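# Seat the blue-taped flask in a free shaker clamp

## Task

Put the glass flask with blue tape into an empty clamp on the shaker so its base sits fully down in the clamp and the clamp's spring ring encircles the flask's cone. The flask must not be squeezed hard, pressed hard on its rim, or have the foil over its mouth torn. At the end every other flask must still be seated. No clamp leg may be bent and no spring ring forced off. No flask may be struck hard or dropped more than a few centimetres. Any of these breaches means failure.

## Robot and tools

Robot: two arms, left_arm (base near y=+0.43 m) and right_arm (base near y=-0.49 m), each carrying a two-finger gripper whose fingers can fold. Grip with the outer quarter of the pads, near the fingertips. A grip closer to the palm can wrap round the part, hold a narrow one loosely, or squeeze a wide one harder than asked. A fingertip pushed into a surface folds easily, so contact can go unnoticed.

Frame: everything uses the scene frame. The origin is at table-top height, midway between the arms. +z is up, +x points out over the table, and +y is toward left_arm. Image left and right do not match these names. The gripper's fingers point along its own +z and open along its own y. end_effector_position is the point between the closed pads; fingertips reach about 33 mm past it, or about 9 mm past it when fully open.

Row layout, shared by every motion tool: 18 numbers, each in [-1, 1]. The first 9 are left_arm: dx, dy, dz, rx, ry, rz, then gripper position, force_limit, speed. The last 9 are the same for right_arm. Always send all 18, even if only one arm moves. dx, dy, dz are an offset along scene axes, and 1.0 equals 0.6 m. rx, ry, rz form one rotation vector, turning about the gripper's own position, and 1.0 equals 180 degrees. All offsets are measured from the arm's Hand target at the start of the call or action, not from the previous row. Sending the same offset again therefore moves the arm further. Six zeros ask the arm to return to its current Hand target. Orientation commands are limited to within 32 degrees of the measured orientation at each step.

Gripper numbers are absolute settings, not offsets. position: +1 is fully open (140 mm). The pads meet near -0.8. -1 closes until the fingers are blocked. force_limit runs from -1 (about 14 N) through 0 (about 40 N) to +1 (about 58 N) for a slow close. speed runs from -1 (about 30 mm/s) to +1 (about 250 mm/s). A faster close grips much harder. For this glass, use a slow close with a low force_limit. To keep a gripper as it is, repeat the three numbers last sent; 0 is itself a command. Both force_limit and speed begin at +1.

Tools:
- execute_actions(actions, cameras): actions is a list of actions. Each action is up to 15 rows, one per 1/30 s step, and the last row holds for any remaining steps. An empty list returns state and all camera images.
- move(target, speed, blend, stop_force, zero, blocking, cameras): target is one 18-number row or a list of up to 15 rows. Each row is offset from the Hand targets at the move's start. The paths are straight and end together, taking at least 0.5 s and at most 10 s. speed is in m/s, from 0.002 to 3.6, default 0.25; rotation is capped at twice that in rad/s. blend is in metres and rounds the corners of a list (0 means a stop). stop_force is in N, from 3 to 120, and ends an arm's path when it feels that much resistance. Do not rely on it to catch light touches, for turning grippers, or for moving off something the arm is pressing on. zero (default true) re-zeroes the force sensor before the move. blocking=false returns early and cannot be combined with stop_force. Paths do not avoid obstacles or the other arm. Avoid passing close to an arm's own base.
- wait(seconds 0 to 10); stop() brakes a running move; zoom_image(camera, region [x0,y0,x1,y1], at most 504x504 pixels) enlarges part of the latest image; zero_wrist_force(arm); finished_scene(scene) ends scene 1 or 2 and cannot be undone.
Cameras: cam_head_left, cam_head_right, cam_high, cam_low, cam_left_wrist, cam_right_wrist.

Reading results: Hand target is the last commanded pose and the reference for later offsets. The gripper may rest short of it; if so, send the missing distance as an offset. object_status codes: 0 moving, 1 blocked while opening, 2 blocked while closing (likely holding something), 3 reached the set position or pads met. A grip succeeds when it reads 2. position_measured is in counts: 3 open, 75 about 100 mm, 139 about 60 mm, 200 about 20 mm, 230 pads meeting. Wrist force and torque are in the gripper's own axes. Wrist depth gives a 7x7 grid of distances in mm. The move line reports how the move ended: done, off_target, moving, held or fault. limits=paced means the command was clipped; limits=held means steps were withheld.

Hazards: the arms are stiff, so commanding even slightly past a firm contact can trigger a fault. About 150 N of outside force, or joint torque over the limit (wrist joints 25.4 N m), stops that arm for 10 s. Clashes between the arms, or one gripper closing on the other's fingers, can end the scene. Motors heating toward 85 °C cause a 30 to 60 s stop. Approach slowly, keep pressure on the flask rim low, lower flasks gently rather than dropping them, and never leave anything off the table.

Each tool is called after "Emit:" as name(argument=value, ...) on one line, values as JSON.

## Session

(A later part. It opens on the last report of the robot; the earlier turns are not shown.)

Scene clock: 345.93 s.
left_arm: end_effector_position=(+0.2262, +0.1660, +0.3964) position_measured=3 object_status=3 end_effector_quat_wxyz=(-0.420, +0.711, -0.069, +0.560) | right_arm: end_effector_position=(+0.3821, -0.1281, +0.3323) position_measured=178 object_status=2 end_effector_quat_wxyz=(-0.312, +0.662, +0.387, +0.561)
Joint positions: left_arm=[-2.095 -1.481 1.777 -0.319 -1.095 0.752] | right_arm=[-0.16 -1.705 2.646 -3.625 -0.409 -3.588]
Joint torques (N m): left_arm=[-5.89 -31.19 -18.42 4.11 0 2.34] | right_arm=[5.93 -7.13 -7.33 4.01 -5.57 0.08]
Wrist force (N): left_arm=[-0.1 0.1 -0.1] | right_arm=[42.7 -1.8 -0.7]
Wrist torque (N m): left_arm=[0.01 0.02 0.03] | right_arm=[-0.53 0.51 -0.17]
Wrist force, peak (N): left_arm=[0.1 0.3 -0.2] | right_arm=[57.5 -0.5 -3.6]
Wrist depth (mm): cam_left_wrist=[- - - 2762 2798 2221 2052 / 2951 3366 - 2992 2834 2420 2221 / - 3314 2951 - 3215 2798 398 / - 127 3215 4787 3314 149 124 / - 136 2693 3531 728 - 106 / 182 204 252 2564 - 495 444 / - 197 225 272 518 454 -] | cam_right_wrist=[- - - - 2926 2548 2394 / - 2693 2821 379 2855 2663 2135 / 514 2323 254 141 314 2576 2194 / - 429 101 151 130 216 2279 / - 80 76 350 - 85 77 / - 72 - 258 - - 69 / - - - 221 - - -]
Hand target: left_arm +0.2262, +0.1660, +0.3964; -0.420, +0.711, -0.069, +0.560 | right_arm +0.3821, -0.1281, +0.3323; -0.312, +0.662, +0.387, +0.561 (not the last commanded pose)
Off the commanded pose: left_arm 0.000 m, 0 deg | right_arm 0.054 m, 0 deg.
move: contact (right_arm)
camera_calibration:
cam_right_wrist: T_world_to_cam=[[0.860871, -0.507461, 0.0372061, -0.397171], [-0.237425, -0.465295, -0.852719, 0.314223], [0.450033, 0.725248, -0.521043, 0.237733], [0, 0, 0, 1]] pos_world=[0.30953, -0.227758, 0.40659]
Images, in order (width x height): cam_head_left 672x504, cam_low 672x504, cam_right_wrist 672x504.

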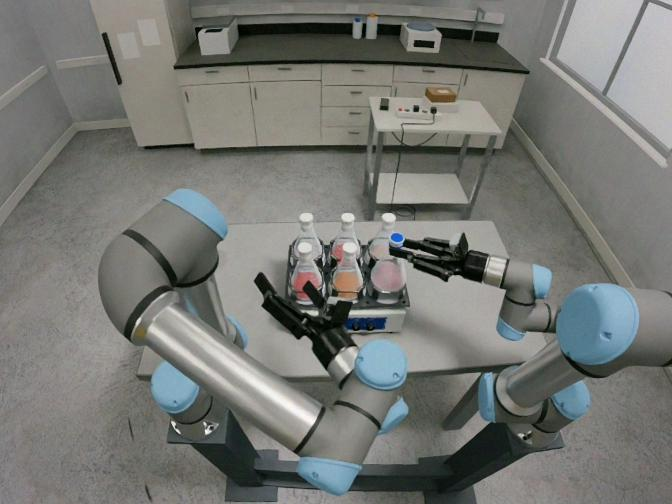

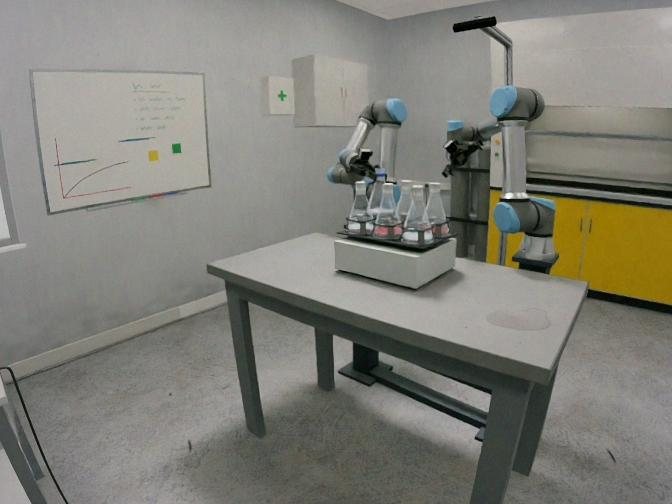

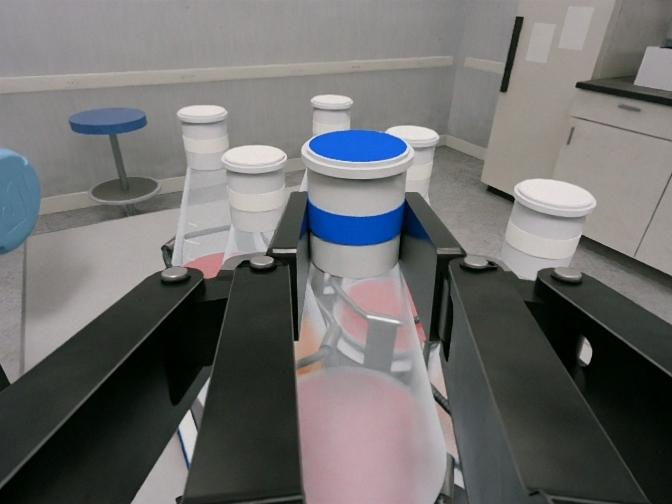

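Emit:
move(target=[0,0,0,0,0,0,1,1,1,0,0,-0.1,0,0,0,-1,-0.2,-1], speed=0.012, stop_force=75, zero=false, cameras=["cam_head_left","cam_right_wrist"])

Emit:
zoom_image(camera="cam_head_left", region=[330, 210, 460, 310])

Scene clock: 353.93 s.
left_arm: end_effector_position=(+0.2262, +0.1660, +0.3964) position_measured=3 object_status=3 end_effector_quat_wxyz=(-0.420, +0.711, -0.069, +0.560) | right_arm: end_effector_position=(+0.3780, -0.1289, +0.2921) position_measured=178 object_status=2 end_effector_quat_wxyz=(-0.307, +0.649, +0.387, +0.578)
Joint positions: left_arm=[-2.095 -1.481 1.777 -0.319 -1.095 0.752] | right_arm=[-0.168 -1.458 2.705 -4.01 -0.399 -3.542]
Joint torques (N m): left_arm=[-6.49 -31.78 -17.99 3.96 0.09 2.2] | right_arm=[13.79 -10.31 0.2 6.45 -4.34 -1.63]
Wrist force (N): left_arm=[0.2 -0.1 0.2] | right_arm=[54.6 6.3 0.4]
Wrist torque (N m): left_arm=[-0.03 -0.05 0.03] | right_arm=[-0.63 0.71 0.11]
Wrist force, peak (N): left_arm=[0.2 -0.1 0.3] | right_arm=[90.5 14.6 0.2]
Wrist depth (mm): cam_left_wrist=[- 3474 - 2911 2834 2221 2052 / - 3215 - 2627 2798 2420 2341 / - 2154 - - 3531 2911 399 / - 127 - 5009 3264 148 124 / - 119 3215 3651 740 626 106 / 182 203 250 2693 612 518 443 / - 197 225 274 523 451 -] | cam_right_wrist=[- - - - - 2693 2469 / 2236 2693 242 370 293 2548 2236 / - 2174 243 139 3202 211 2097 / 762 355 100 152 131 2469 2194 / - 80 76 293 113 85 77 / - 72 - 258 - - 69 / - - - 223 - - -]
Hand target: left_arm +0.2262, +0.1660, +0.3964; -0.420, +0.711, -0.069, +0.560 | right_arm +0.3780, -0.1289, +0.2920; -0.307, +0.649, +0.387, +0.578 (not the last commanded pose)
Off the commanded pose: left_arm 0.000 m, 0 deg | right_arm 0.020 m, 3 deg.
move: contact (right_arm)
camera_calibration:
cam_right_wrist: T_world_to_cam=[[0.855537, -0.513573, 0.0655619, -0.399558], [-0.204897, -0.452148, -0.86809, 0.272503], [0.475471, 0.72925, -0.492059, 0.201666], [0, 0, 0, 1]] pos_world=[0.301786, -0.229056, 0.361984]
Images, in order (width x height): cam_head_left 672x504, cam_right_wrist 672x504.

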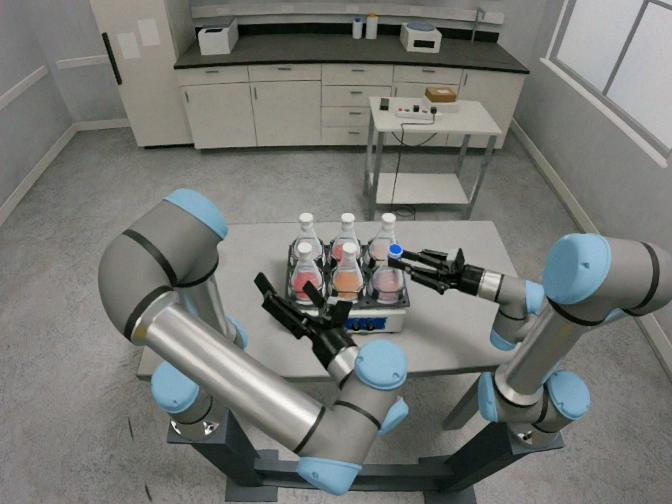

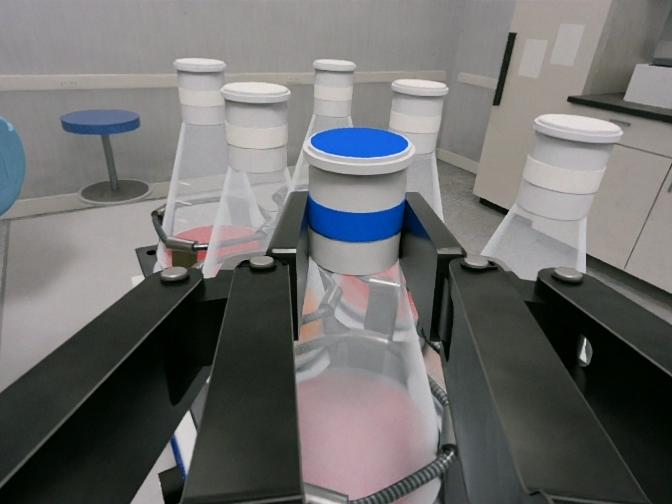

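Scaled by 3.877 from the camera's 672x504 image, which has a finer 960x720 frame.

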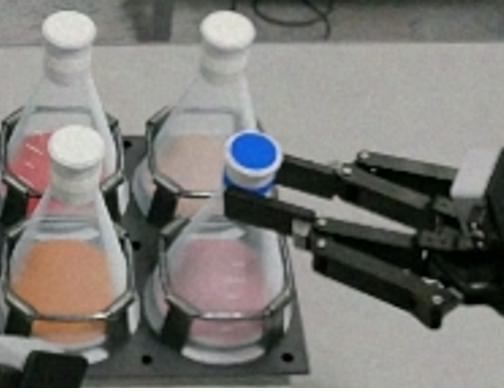

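Emit:
move(target=[[0,0,0,0,0,0,1,1,1,0.007,0.002,0.002,-0.0043,0.013,0.0015,-1,-0.2,-1],[0,0,0,0,0,0,1,1,1,0.007,0.002,-0.012,-0.0043,0.013,0.0015,-1,-0.2,-1]], speed=0.02, cameras=["cam_head_right","cam_low","cam_right_wrist"])

Emit:
zoom_image(camera="cam_low", region=[330, 150, 420, 240])

Emit:
zoom_image(camera="cam_head_right", region=[330, 210, 440, 310])

Scene clock: 360.13 s.
left_arm: end_effector_position=(+0.2262, +0.1660, +0.3964) position_measured=3 object_status=3 end_effector_quat_wxyz=(-0.420, +0.711, -0.069, +0.560) | right_arm: end_effector_position=(+0.3803, -0.1274, +0.2912) position_measured=178 object_status=2 end_effector_quat_wxyz=(-0.301, +0.651, +0.394, +0.574)
Joint positions: left_arm=[-2.095 -1.481 1.777 -0.319 -1.095 0.752] | right_arm=[-0.158 -1.481 2.697 -3.951 -0.413 -3.578]
Joint torques (N m): left_arm=[-5.93 -31.22 -18.49 3.84 0.17 2.25] | right_arm=[-10.16 14.95 15.45 8.37 -5.3 -0.78]
Wrist force (N): left_arm=[-0.1 0.0 0.0] | right_arm=[73.5 5.3 -5.2]
Wrist torque (N m): left_arm=[0.00 0.03 0.04] | right_arm=[-0.34 0.77 1.28]
Wrist force, peak (N): left_arm=[-0.2 -0.2 -0.3] | right_arm=[75.6 6.1 -4.7]
Wrist depth (mm): cam_left_wrist=[- - - 2951 2951 2316 2071 / 2872 3264 4224 3215 2727 2564 2292 / 2762 - 5254 - 3474 2798 391 / - 127 - - 3122 149 124 / - 119 - 3366 761 643 107 / 182 204 254 2762 655 543 - / - 197 226 274 539 452 -] | cam_right_wrist=[2370 - 2548 3038 - 2756 2370 / 1942 2301 237 379 289 2756 2135 / 2724 2043 422 139 3202 209 2174 / 637 366 106 151 132 2633 2194 / - 80 75 289 113 85 78 / - 72 - 258 - - 69 / - - - - - - -]
Hand target: left_arm +0.2262, +0.1660, +0.3964; -0.420, +0.711, -0.069, +0.560 | right_arm +0.3822, -0.1277, +0.2848; -0.311, +0.662, +0.386, +0.561
Off the commanded pose: left_arm 0.000 m, 0 deg | right_arm 0.007 m, 2 deg.
move: off_target (right_arm)
camera_calibration:
cam_right_wrist: T_world_to_cam=[[0.857324, -0.509156, 0.0758729, -0.403924], [-0.202429, -0.468964, -0.859706, 0.26737], [0.473306, 0.721688, -0.505122, 0.202683], [0, 0, 0, 1]] pos_world=[0.304486, -0.226547, 0.362887]
Images, in order (width x height): cam_head_right 672x504, cam_low 672x504, cam_right_wrist 672x504.

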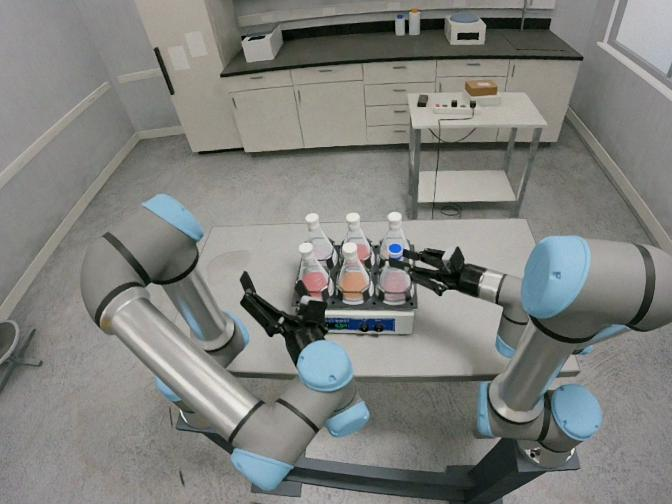

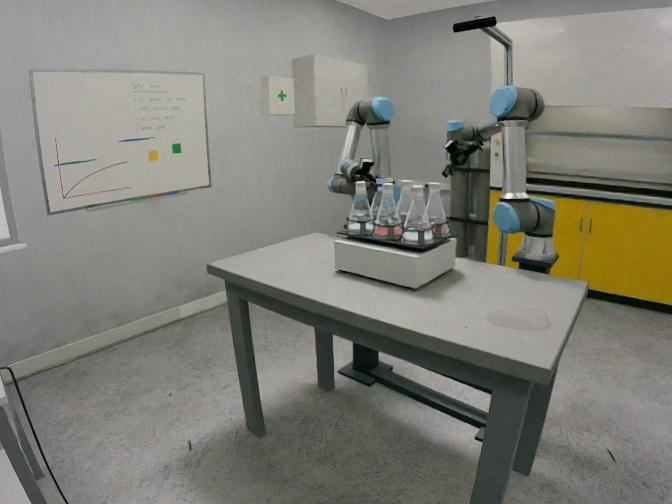

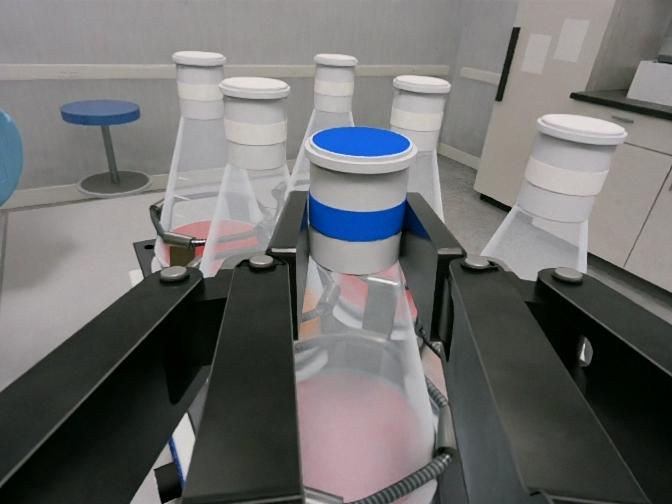

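Scaled by 5.600 from the camera's 672x504 image, which has a finer 960x720 frame.

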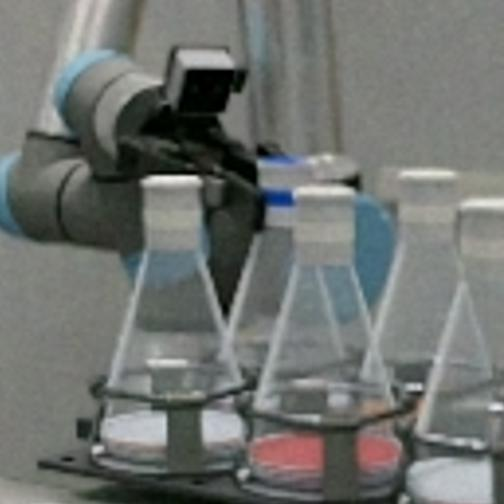

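Scaled by 4.582 from the camera's 672x504 image, which has a finer 960x720 frame.

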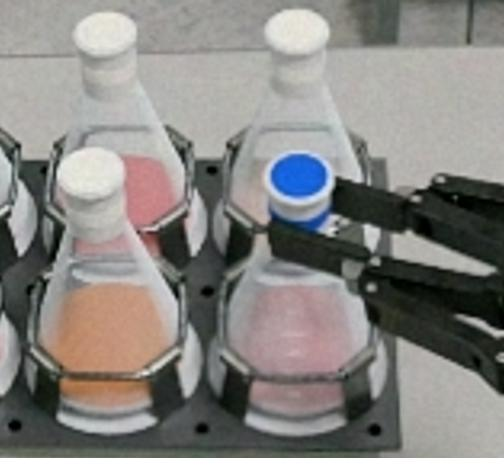

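Emit:
move(target=[[0,0,0,0,0,0,1,1,1,-0.001,0.0003,0.0085,0,0,0,-1,-0.2,-1],[0,0,0,0,0,0,1,1,1,-0.001,0.0003,0.0085,0,0,0,0.0,-0.5,-1]], speed=0.03, cameras=["cam_right_wrist"])

Scene clock: 366.77 s.
left_arm: end_effector_position=(+0.2262, +0.1660, +0.3964) position_measured=3 object_status=3 end_effector_quat_wxyz=(-0.420, +0.711, -0.069, +0.560) | right_arm: end_effector_position=(+0.3816, -0.1275, +0.2899) position_measured=129 object_status=0 end_effector_quat_wxyz=(-0.311, +0.662, +0.386, +0.561)
Joint positions: left_arm=[-2.095 -1.481 1.777 -0.319 -1.095 0.752] | right_arm=[-0.157 -1.512 2.693 -3.87 -0.413 -3.582]
Joint torques (N m): left_arm=[-5.47 -32.38 -18.34 3.92 0.14 2.45] | right_arm=[-7.82 -26.22 -20.81 -3.53 2.32 -1.43]
Wrist force (N): left_arm=[0.1 0.0 0.0] | right_arm=[-0.2 -3.1 0.8]
Wrist torque (N m): left_arm=[-0.01 -0.01 0.03] | right_arm=[-0.40 -0.16 0.07]
Wrist force, peak (N): left_arm=[-0.2 -0.2 -0.3] | right_arm=[73.8 4.8 -5.2]
Wrist depth (mm): cam_left_wrist=[2448 4064 - 2834 2834 2267 2071 / 3531 4488 6155 2872 2727 2505 2176 / 2693 2762 4224 3264 3168 2627 397 / - 127 - 3419 3122 149 124 / - 119 3034 3419 807 626 107 / 182 204 266 2420 - 522 444 / - 197 225 271 532 441 -] | cam_right_wrist=[- - - - 3703 2576 2323 / 2174 2521 233 160 285 2301 2043 / 3591 2394 445 141 3078 2521 2154 / - - 126 155 153 2279 2394 / - 86 117 283 270 103 90 / - - 217 255 239 - - / - - - 218 213 - -]
Hand target: left_arm +0.2262, +0.1660, +0.3964; -0.420, +0.711, -0.069, +0.560 | right_arm +0.3816, -0.1275, +0.2899; -0.311, +0.662, +0.386, +0.561
Off the commanded pose: left_arm 0.000 m, 0 deg | right_arm 0.000 m, 0 deg.
move: done
camera_calibration:
cam_right_wrist: T_world_to_cam=[[0.860083, -0.50878, 0.0374293, -0.39472], [-0.23786, -0.46484, -0.852846, 0.278559], [0.451309, 0.724615, -0.520819, 0.214754], [0, 0, 0, 1]] pos_world=[0.308829, -0.226954, 0.36419]
Images, in order (width x height): cam_right_wrist 672x504.

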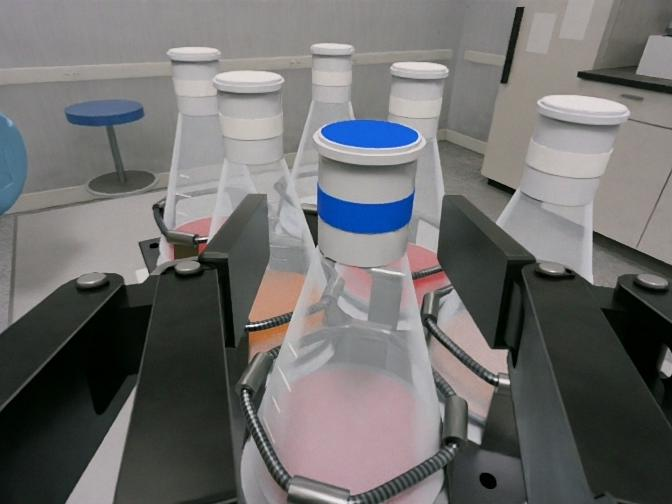

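Emit:
move(target=[[0,0,0,0,0,0,1,1,1,0,0,0.15,0,0,0,0,-0.5,-1],[0,0,0,0,0,0,1,1,1,-0.06,-0.17,0.2,0,0,0,0,-0.5,-1]], speed=0.15, cameras=["cam_head_right","cam_head_left","cam_low","cam_right_wrist"])

Emit:
zoom_image(camera="cam_head_right", region=[285, 200, 425, 340])

Emit:
zoom_image(camera="cam_head_left", region=[330, 210, 430, 310])

Emit:
zoom_image(camera="cam_low", region=[330, 165, 460, 255])

Scene clock: 371.90 s.
left_arm: end_effector_position=(+0.2262, +0.1660, +0.3964) position_measured=3 object_status=3 end_effector_quat_wxyz=(-0.420, +0.711, -0.069, +0.560) | right_arm: end_effector_position=(+0.3530, -0.2228, +0.4101) position_measured=129 object_status=3 end_effector_quat_wxyz=(-0.276, +0.631, +0.292, +0.664)
Joint positions: left_arm=[-2.095 -1.481 1.777 -0.319 -1.095 0.752] | right_arm=[-0.773 -2.638 2.816 -2.532 0.048 -3.968]
Joint torques (N m): left_arm=[-6.19 -31.11 -18.72 4 0.19 2.4] | right_arm=[8.8 24.29 -34.9 -1.83 0.24 -1.17]
Wrist force (N): left_arm=[0.1 -0.1 -0.2] | right_arm=[-0.1 -3.4 0.3]
Wrist torque (N m): left_arm=[-0.02 -0.01 0.04] | right_arm=[-0.36 -0.20 -0.02]
Wrist force, peak (N): left_arm=[-0.2 -0.1 0.3] | right_arm=[-0.2 -3.3 2.2]
Wrist depth (mm): cam_left_wrist=[- - - 2911 3034 2267 2112 / - - - 2627 2834 2595 2316 / 3077 - 3651 6336 3314 2798 399 / - 127 3077 6336 3215 149 124 / - 118 3034 3366 - 585 106 / 182 204 250 2595 585 518 446 / - 197 225 275 533 461 -] | cam_right_wrist=[- 2693 - - 2443 2663 2323 / - 3118 - - 2821 2926 2633 / 2855 - 3762 - 3038 2693 2443 / 2116 425 117 3591 160 2257 2116 / - 86 117 540 356 103 90 / - - 369 440 727 - - / - - - 371 374 - -]
Hand target: left_arm +0.2262, +0.1660, +0.3964; -0.420, +0.711, -0.069, +0.560 | right_arm +0.3530, -0.2228, +0.4101; -0.276, +0.631, +0.292, +0.664 (not the last commanded pose)
Off the commanded pose: left_arm 0.000 m, 0 deg | right_arm 0.010 m, 17 deg.
move: held (right_arm; a check stopped the path); limits=held
pose unreachable (right arm): on one or more control steps of this call, first in action 0 (counted from 0), this arm could not follow its commanded pose, so it was not sent that pose on those steps. It may still have moved: this result reports where it is.
cause: moving toward the commanded pose would bring two parts of the arm too close to each other (joints 3 (elbow) and 4 (wrist 1) lie between them).
camera_calibration:
cam_right_wrist: T_world_to_cam=[[0.730797, -0.680389, 0.0548343, -0.422973], [-0.187969, -0.277819, -0.942064, 0.390578], [0.656204, 0.678151, -0.330921, 0.198773], [0, 0, 0, 1]] pos_world=[0.252088, -0.314074, 0.456921]
Images, in order (width x height): cam_head_left 672x504, cam_head_right 672x504, cam_low 672x504, cam_right_wrist 672x504.

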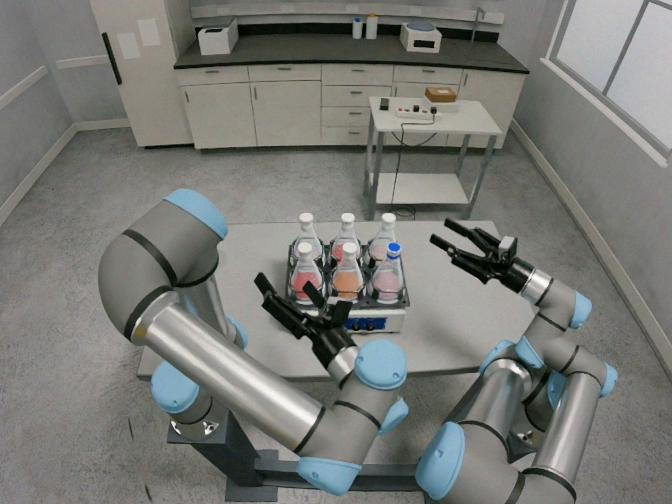

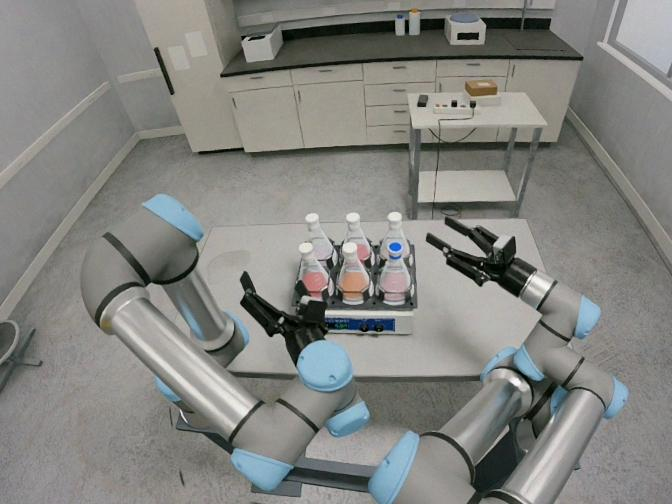

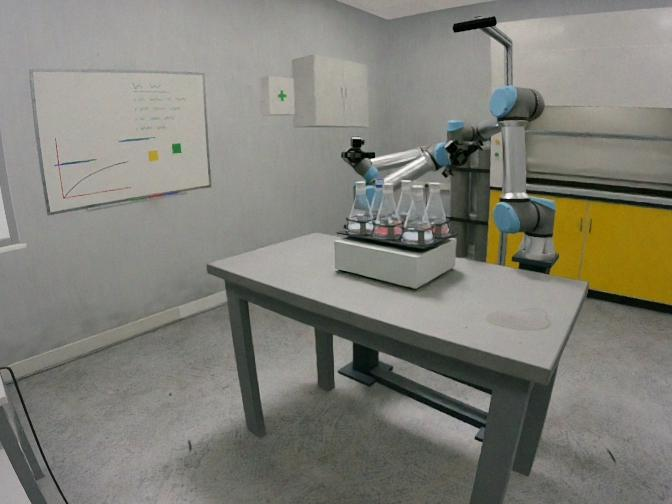

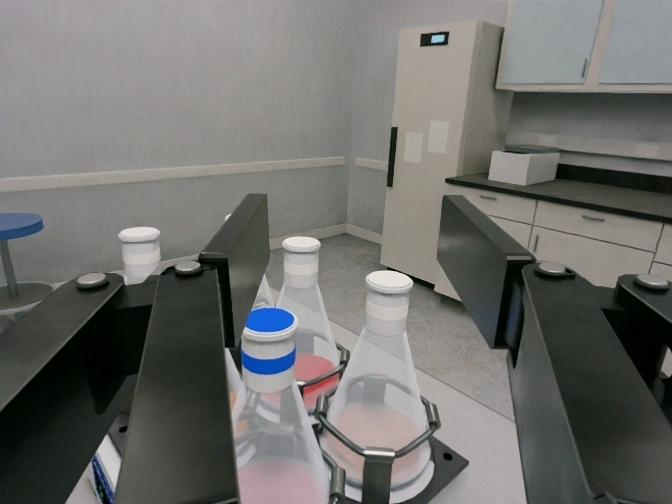

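Scaled by 3.600 from the camera's 672x504 image, which has a finer 960x720 frame.

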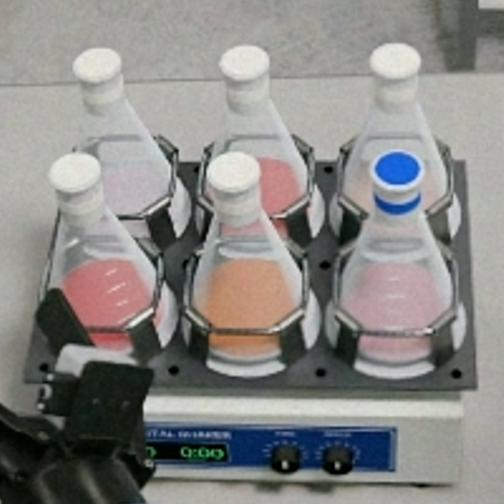

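Scaled by 5.040 from the camera's 672x504 image, which has a finer 960x720 frame.

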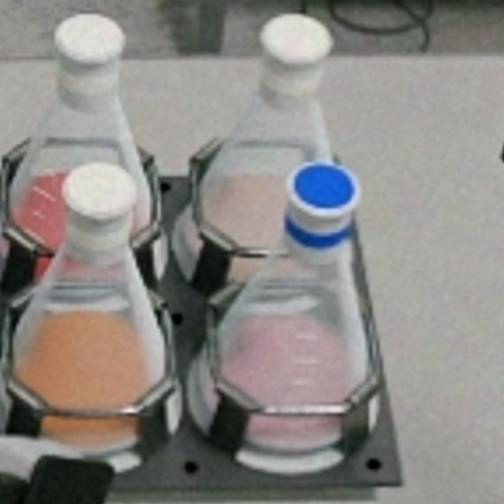

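Scaled by 3.877 from the camera's 672x504 image, which has a finer 960x720 frame.

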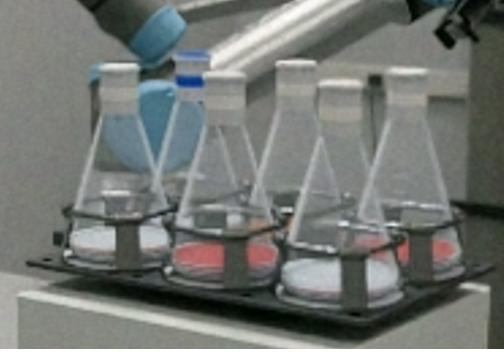

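Emit:
finished_scene(scene=1)

The scene is finished: the task was done.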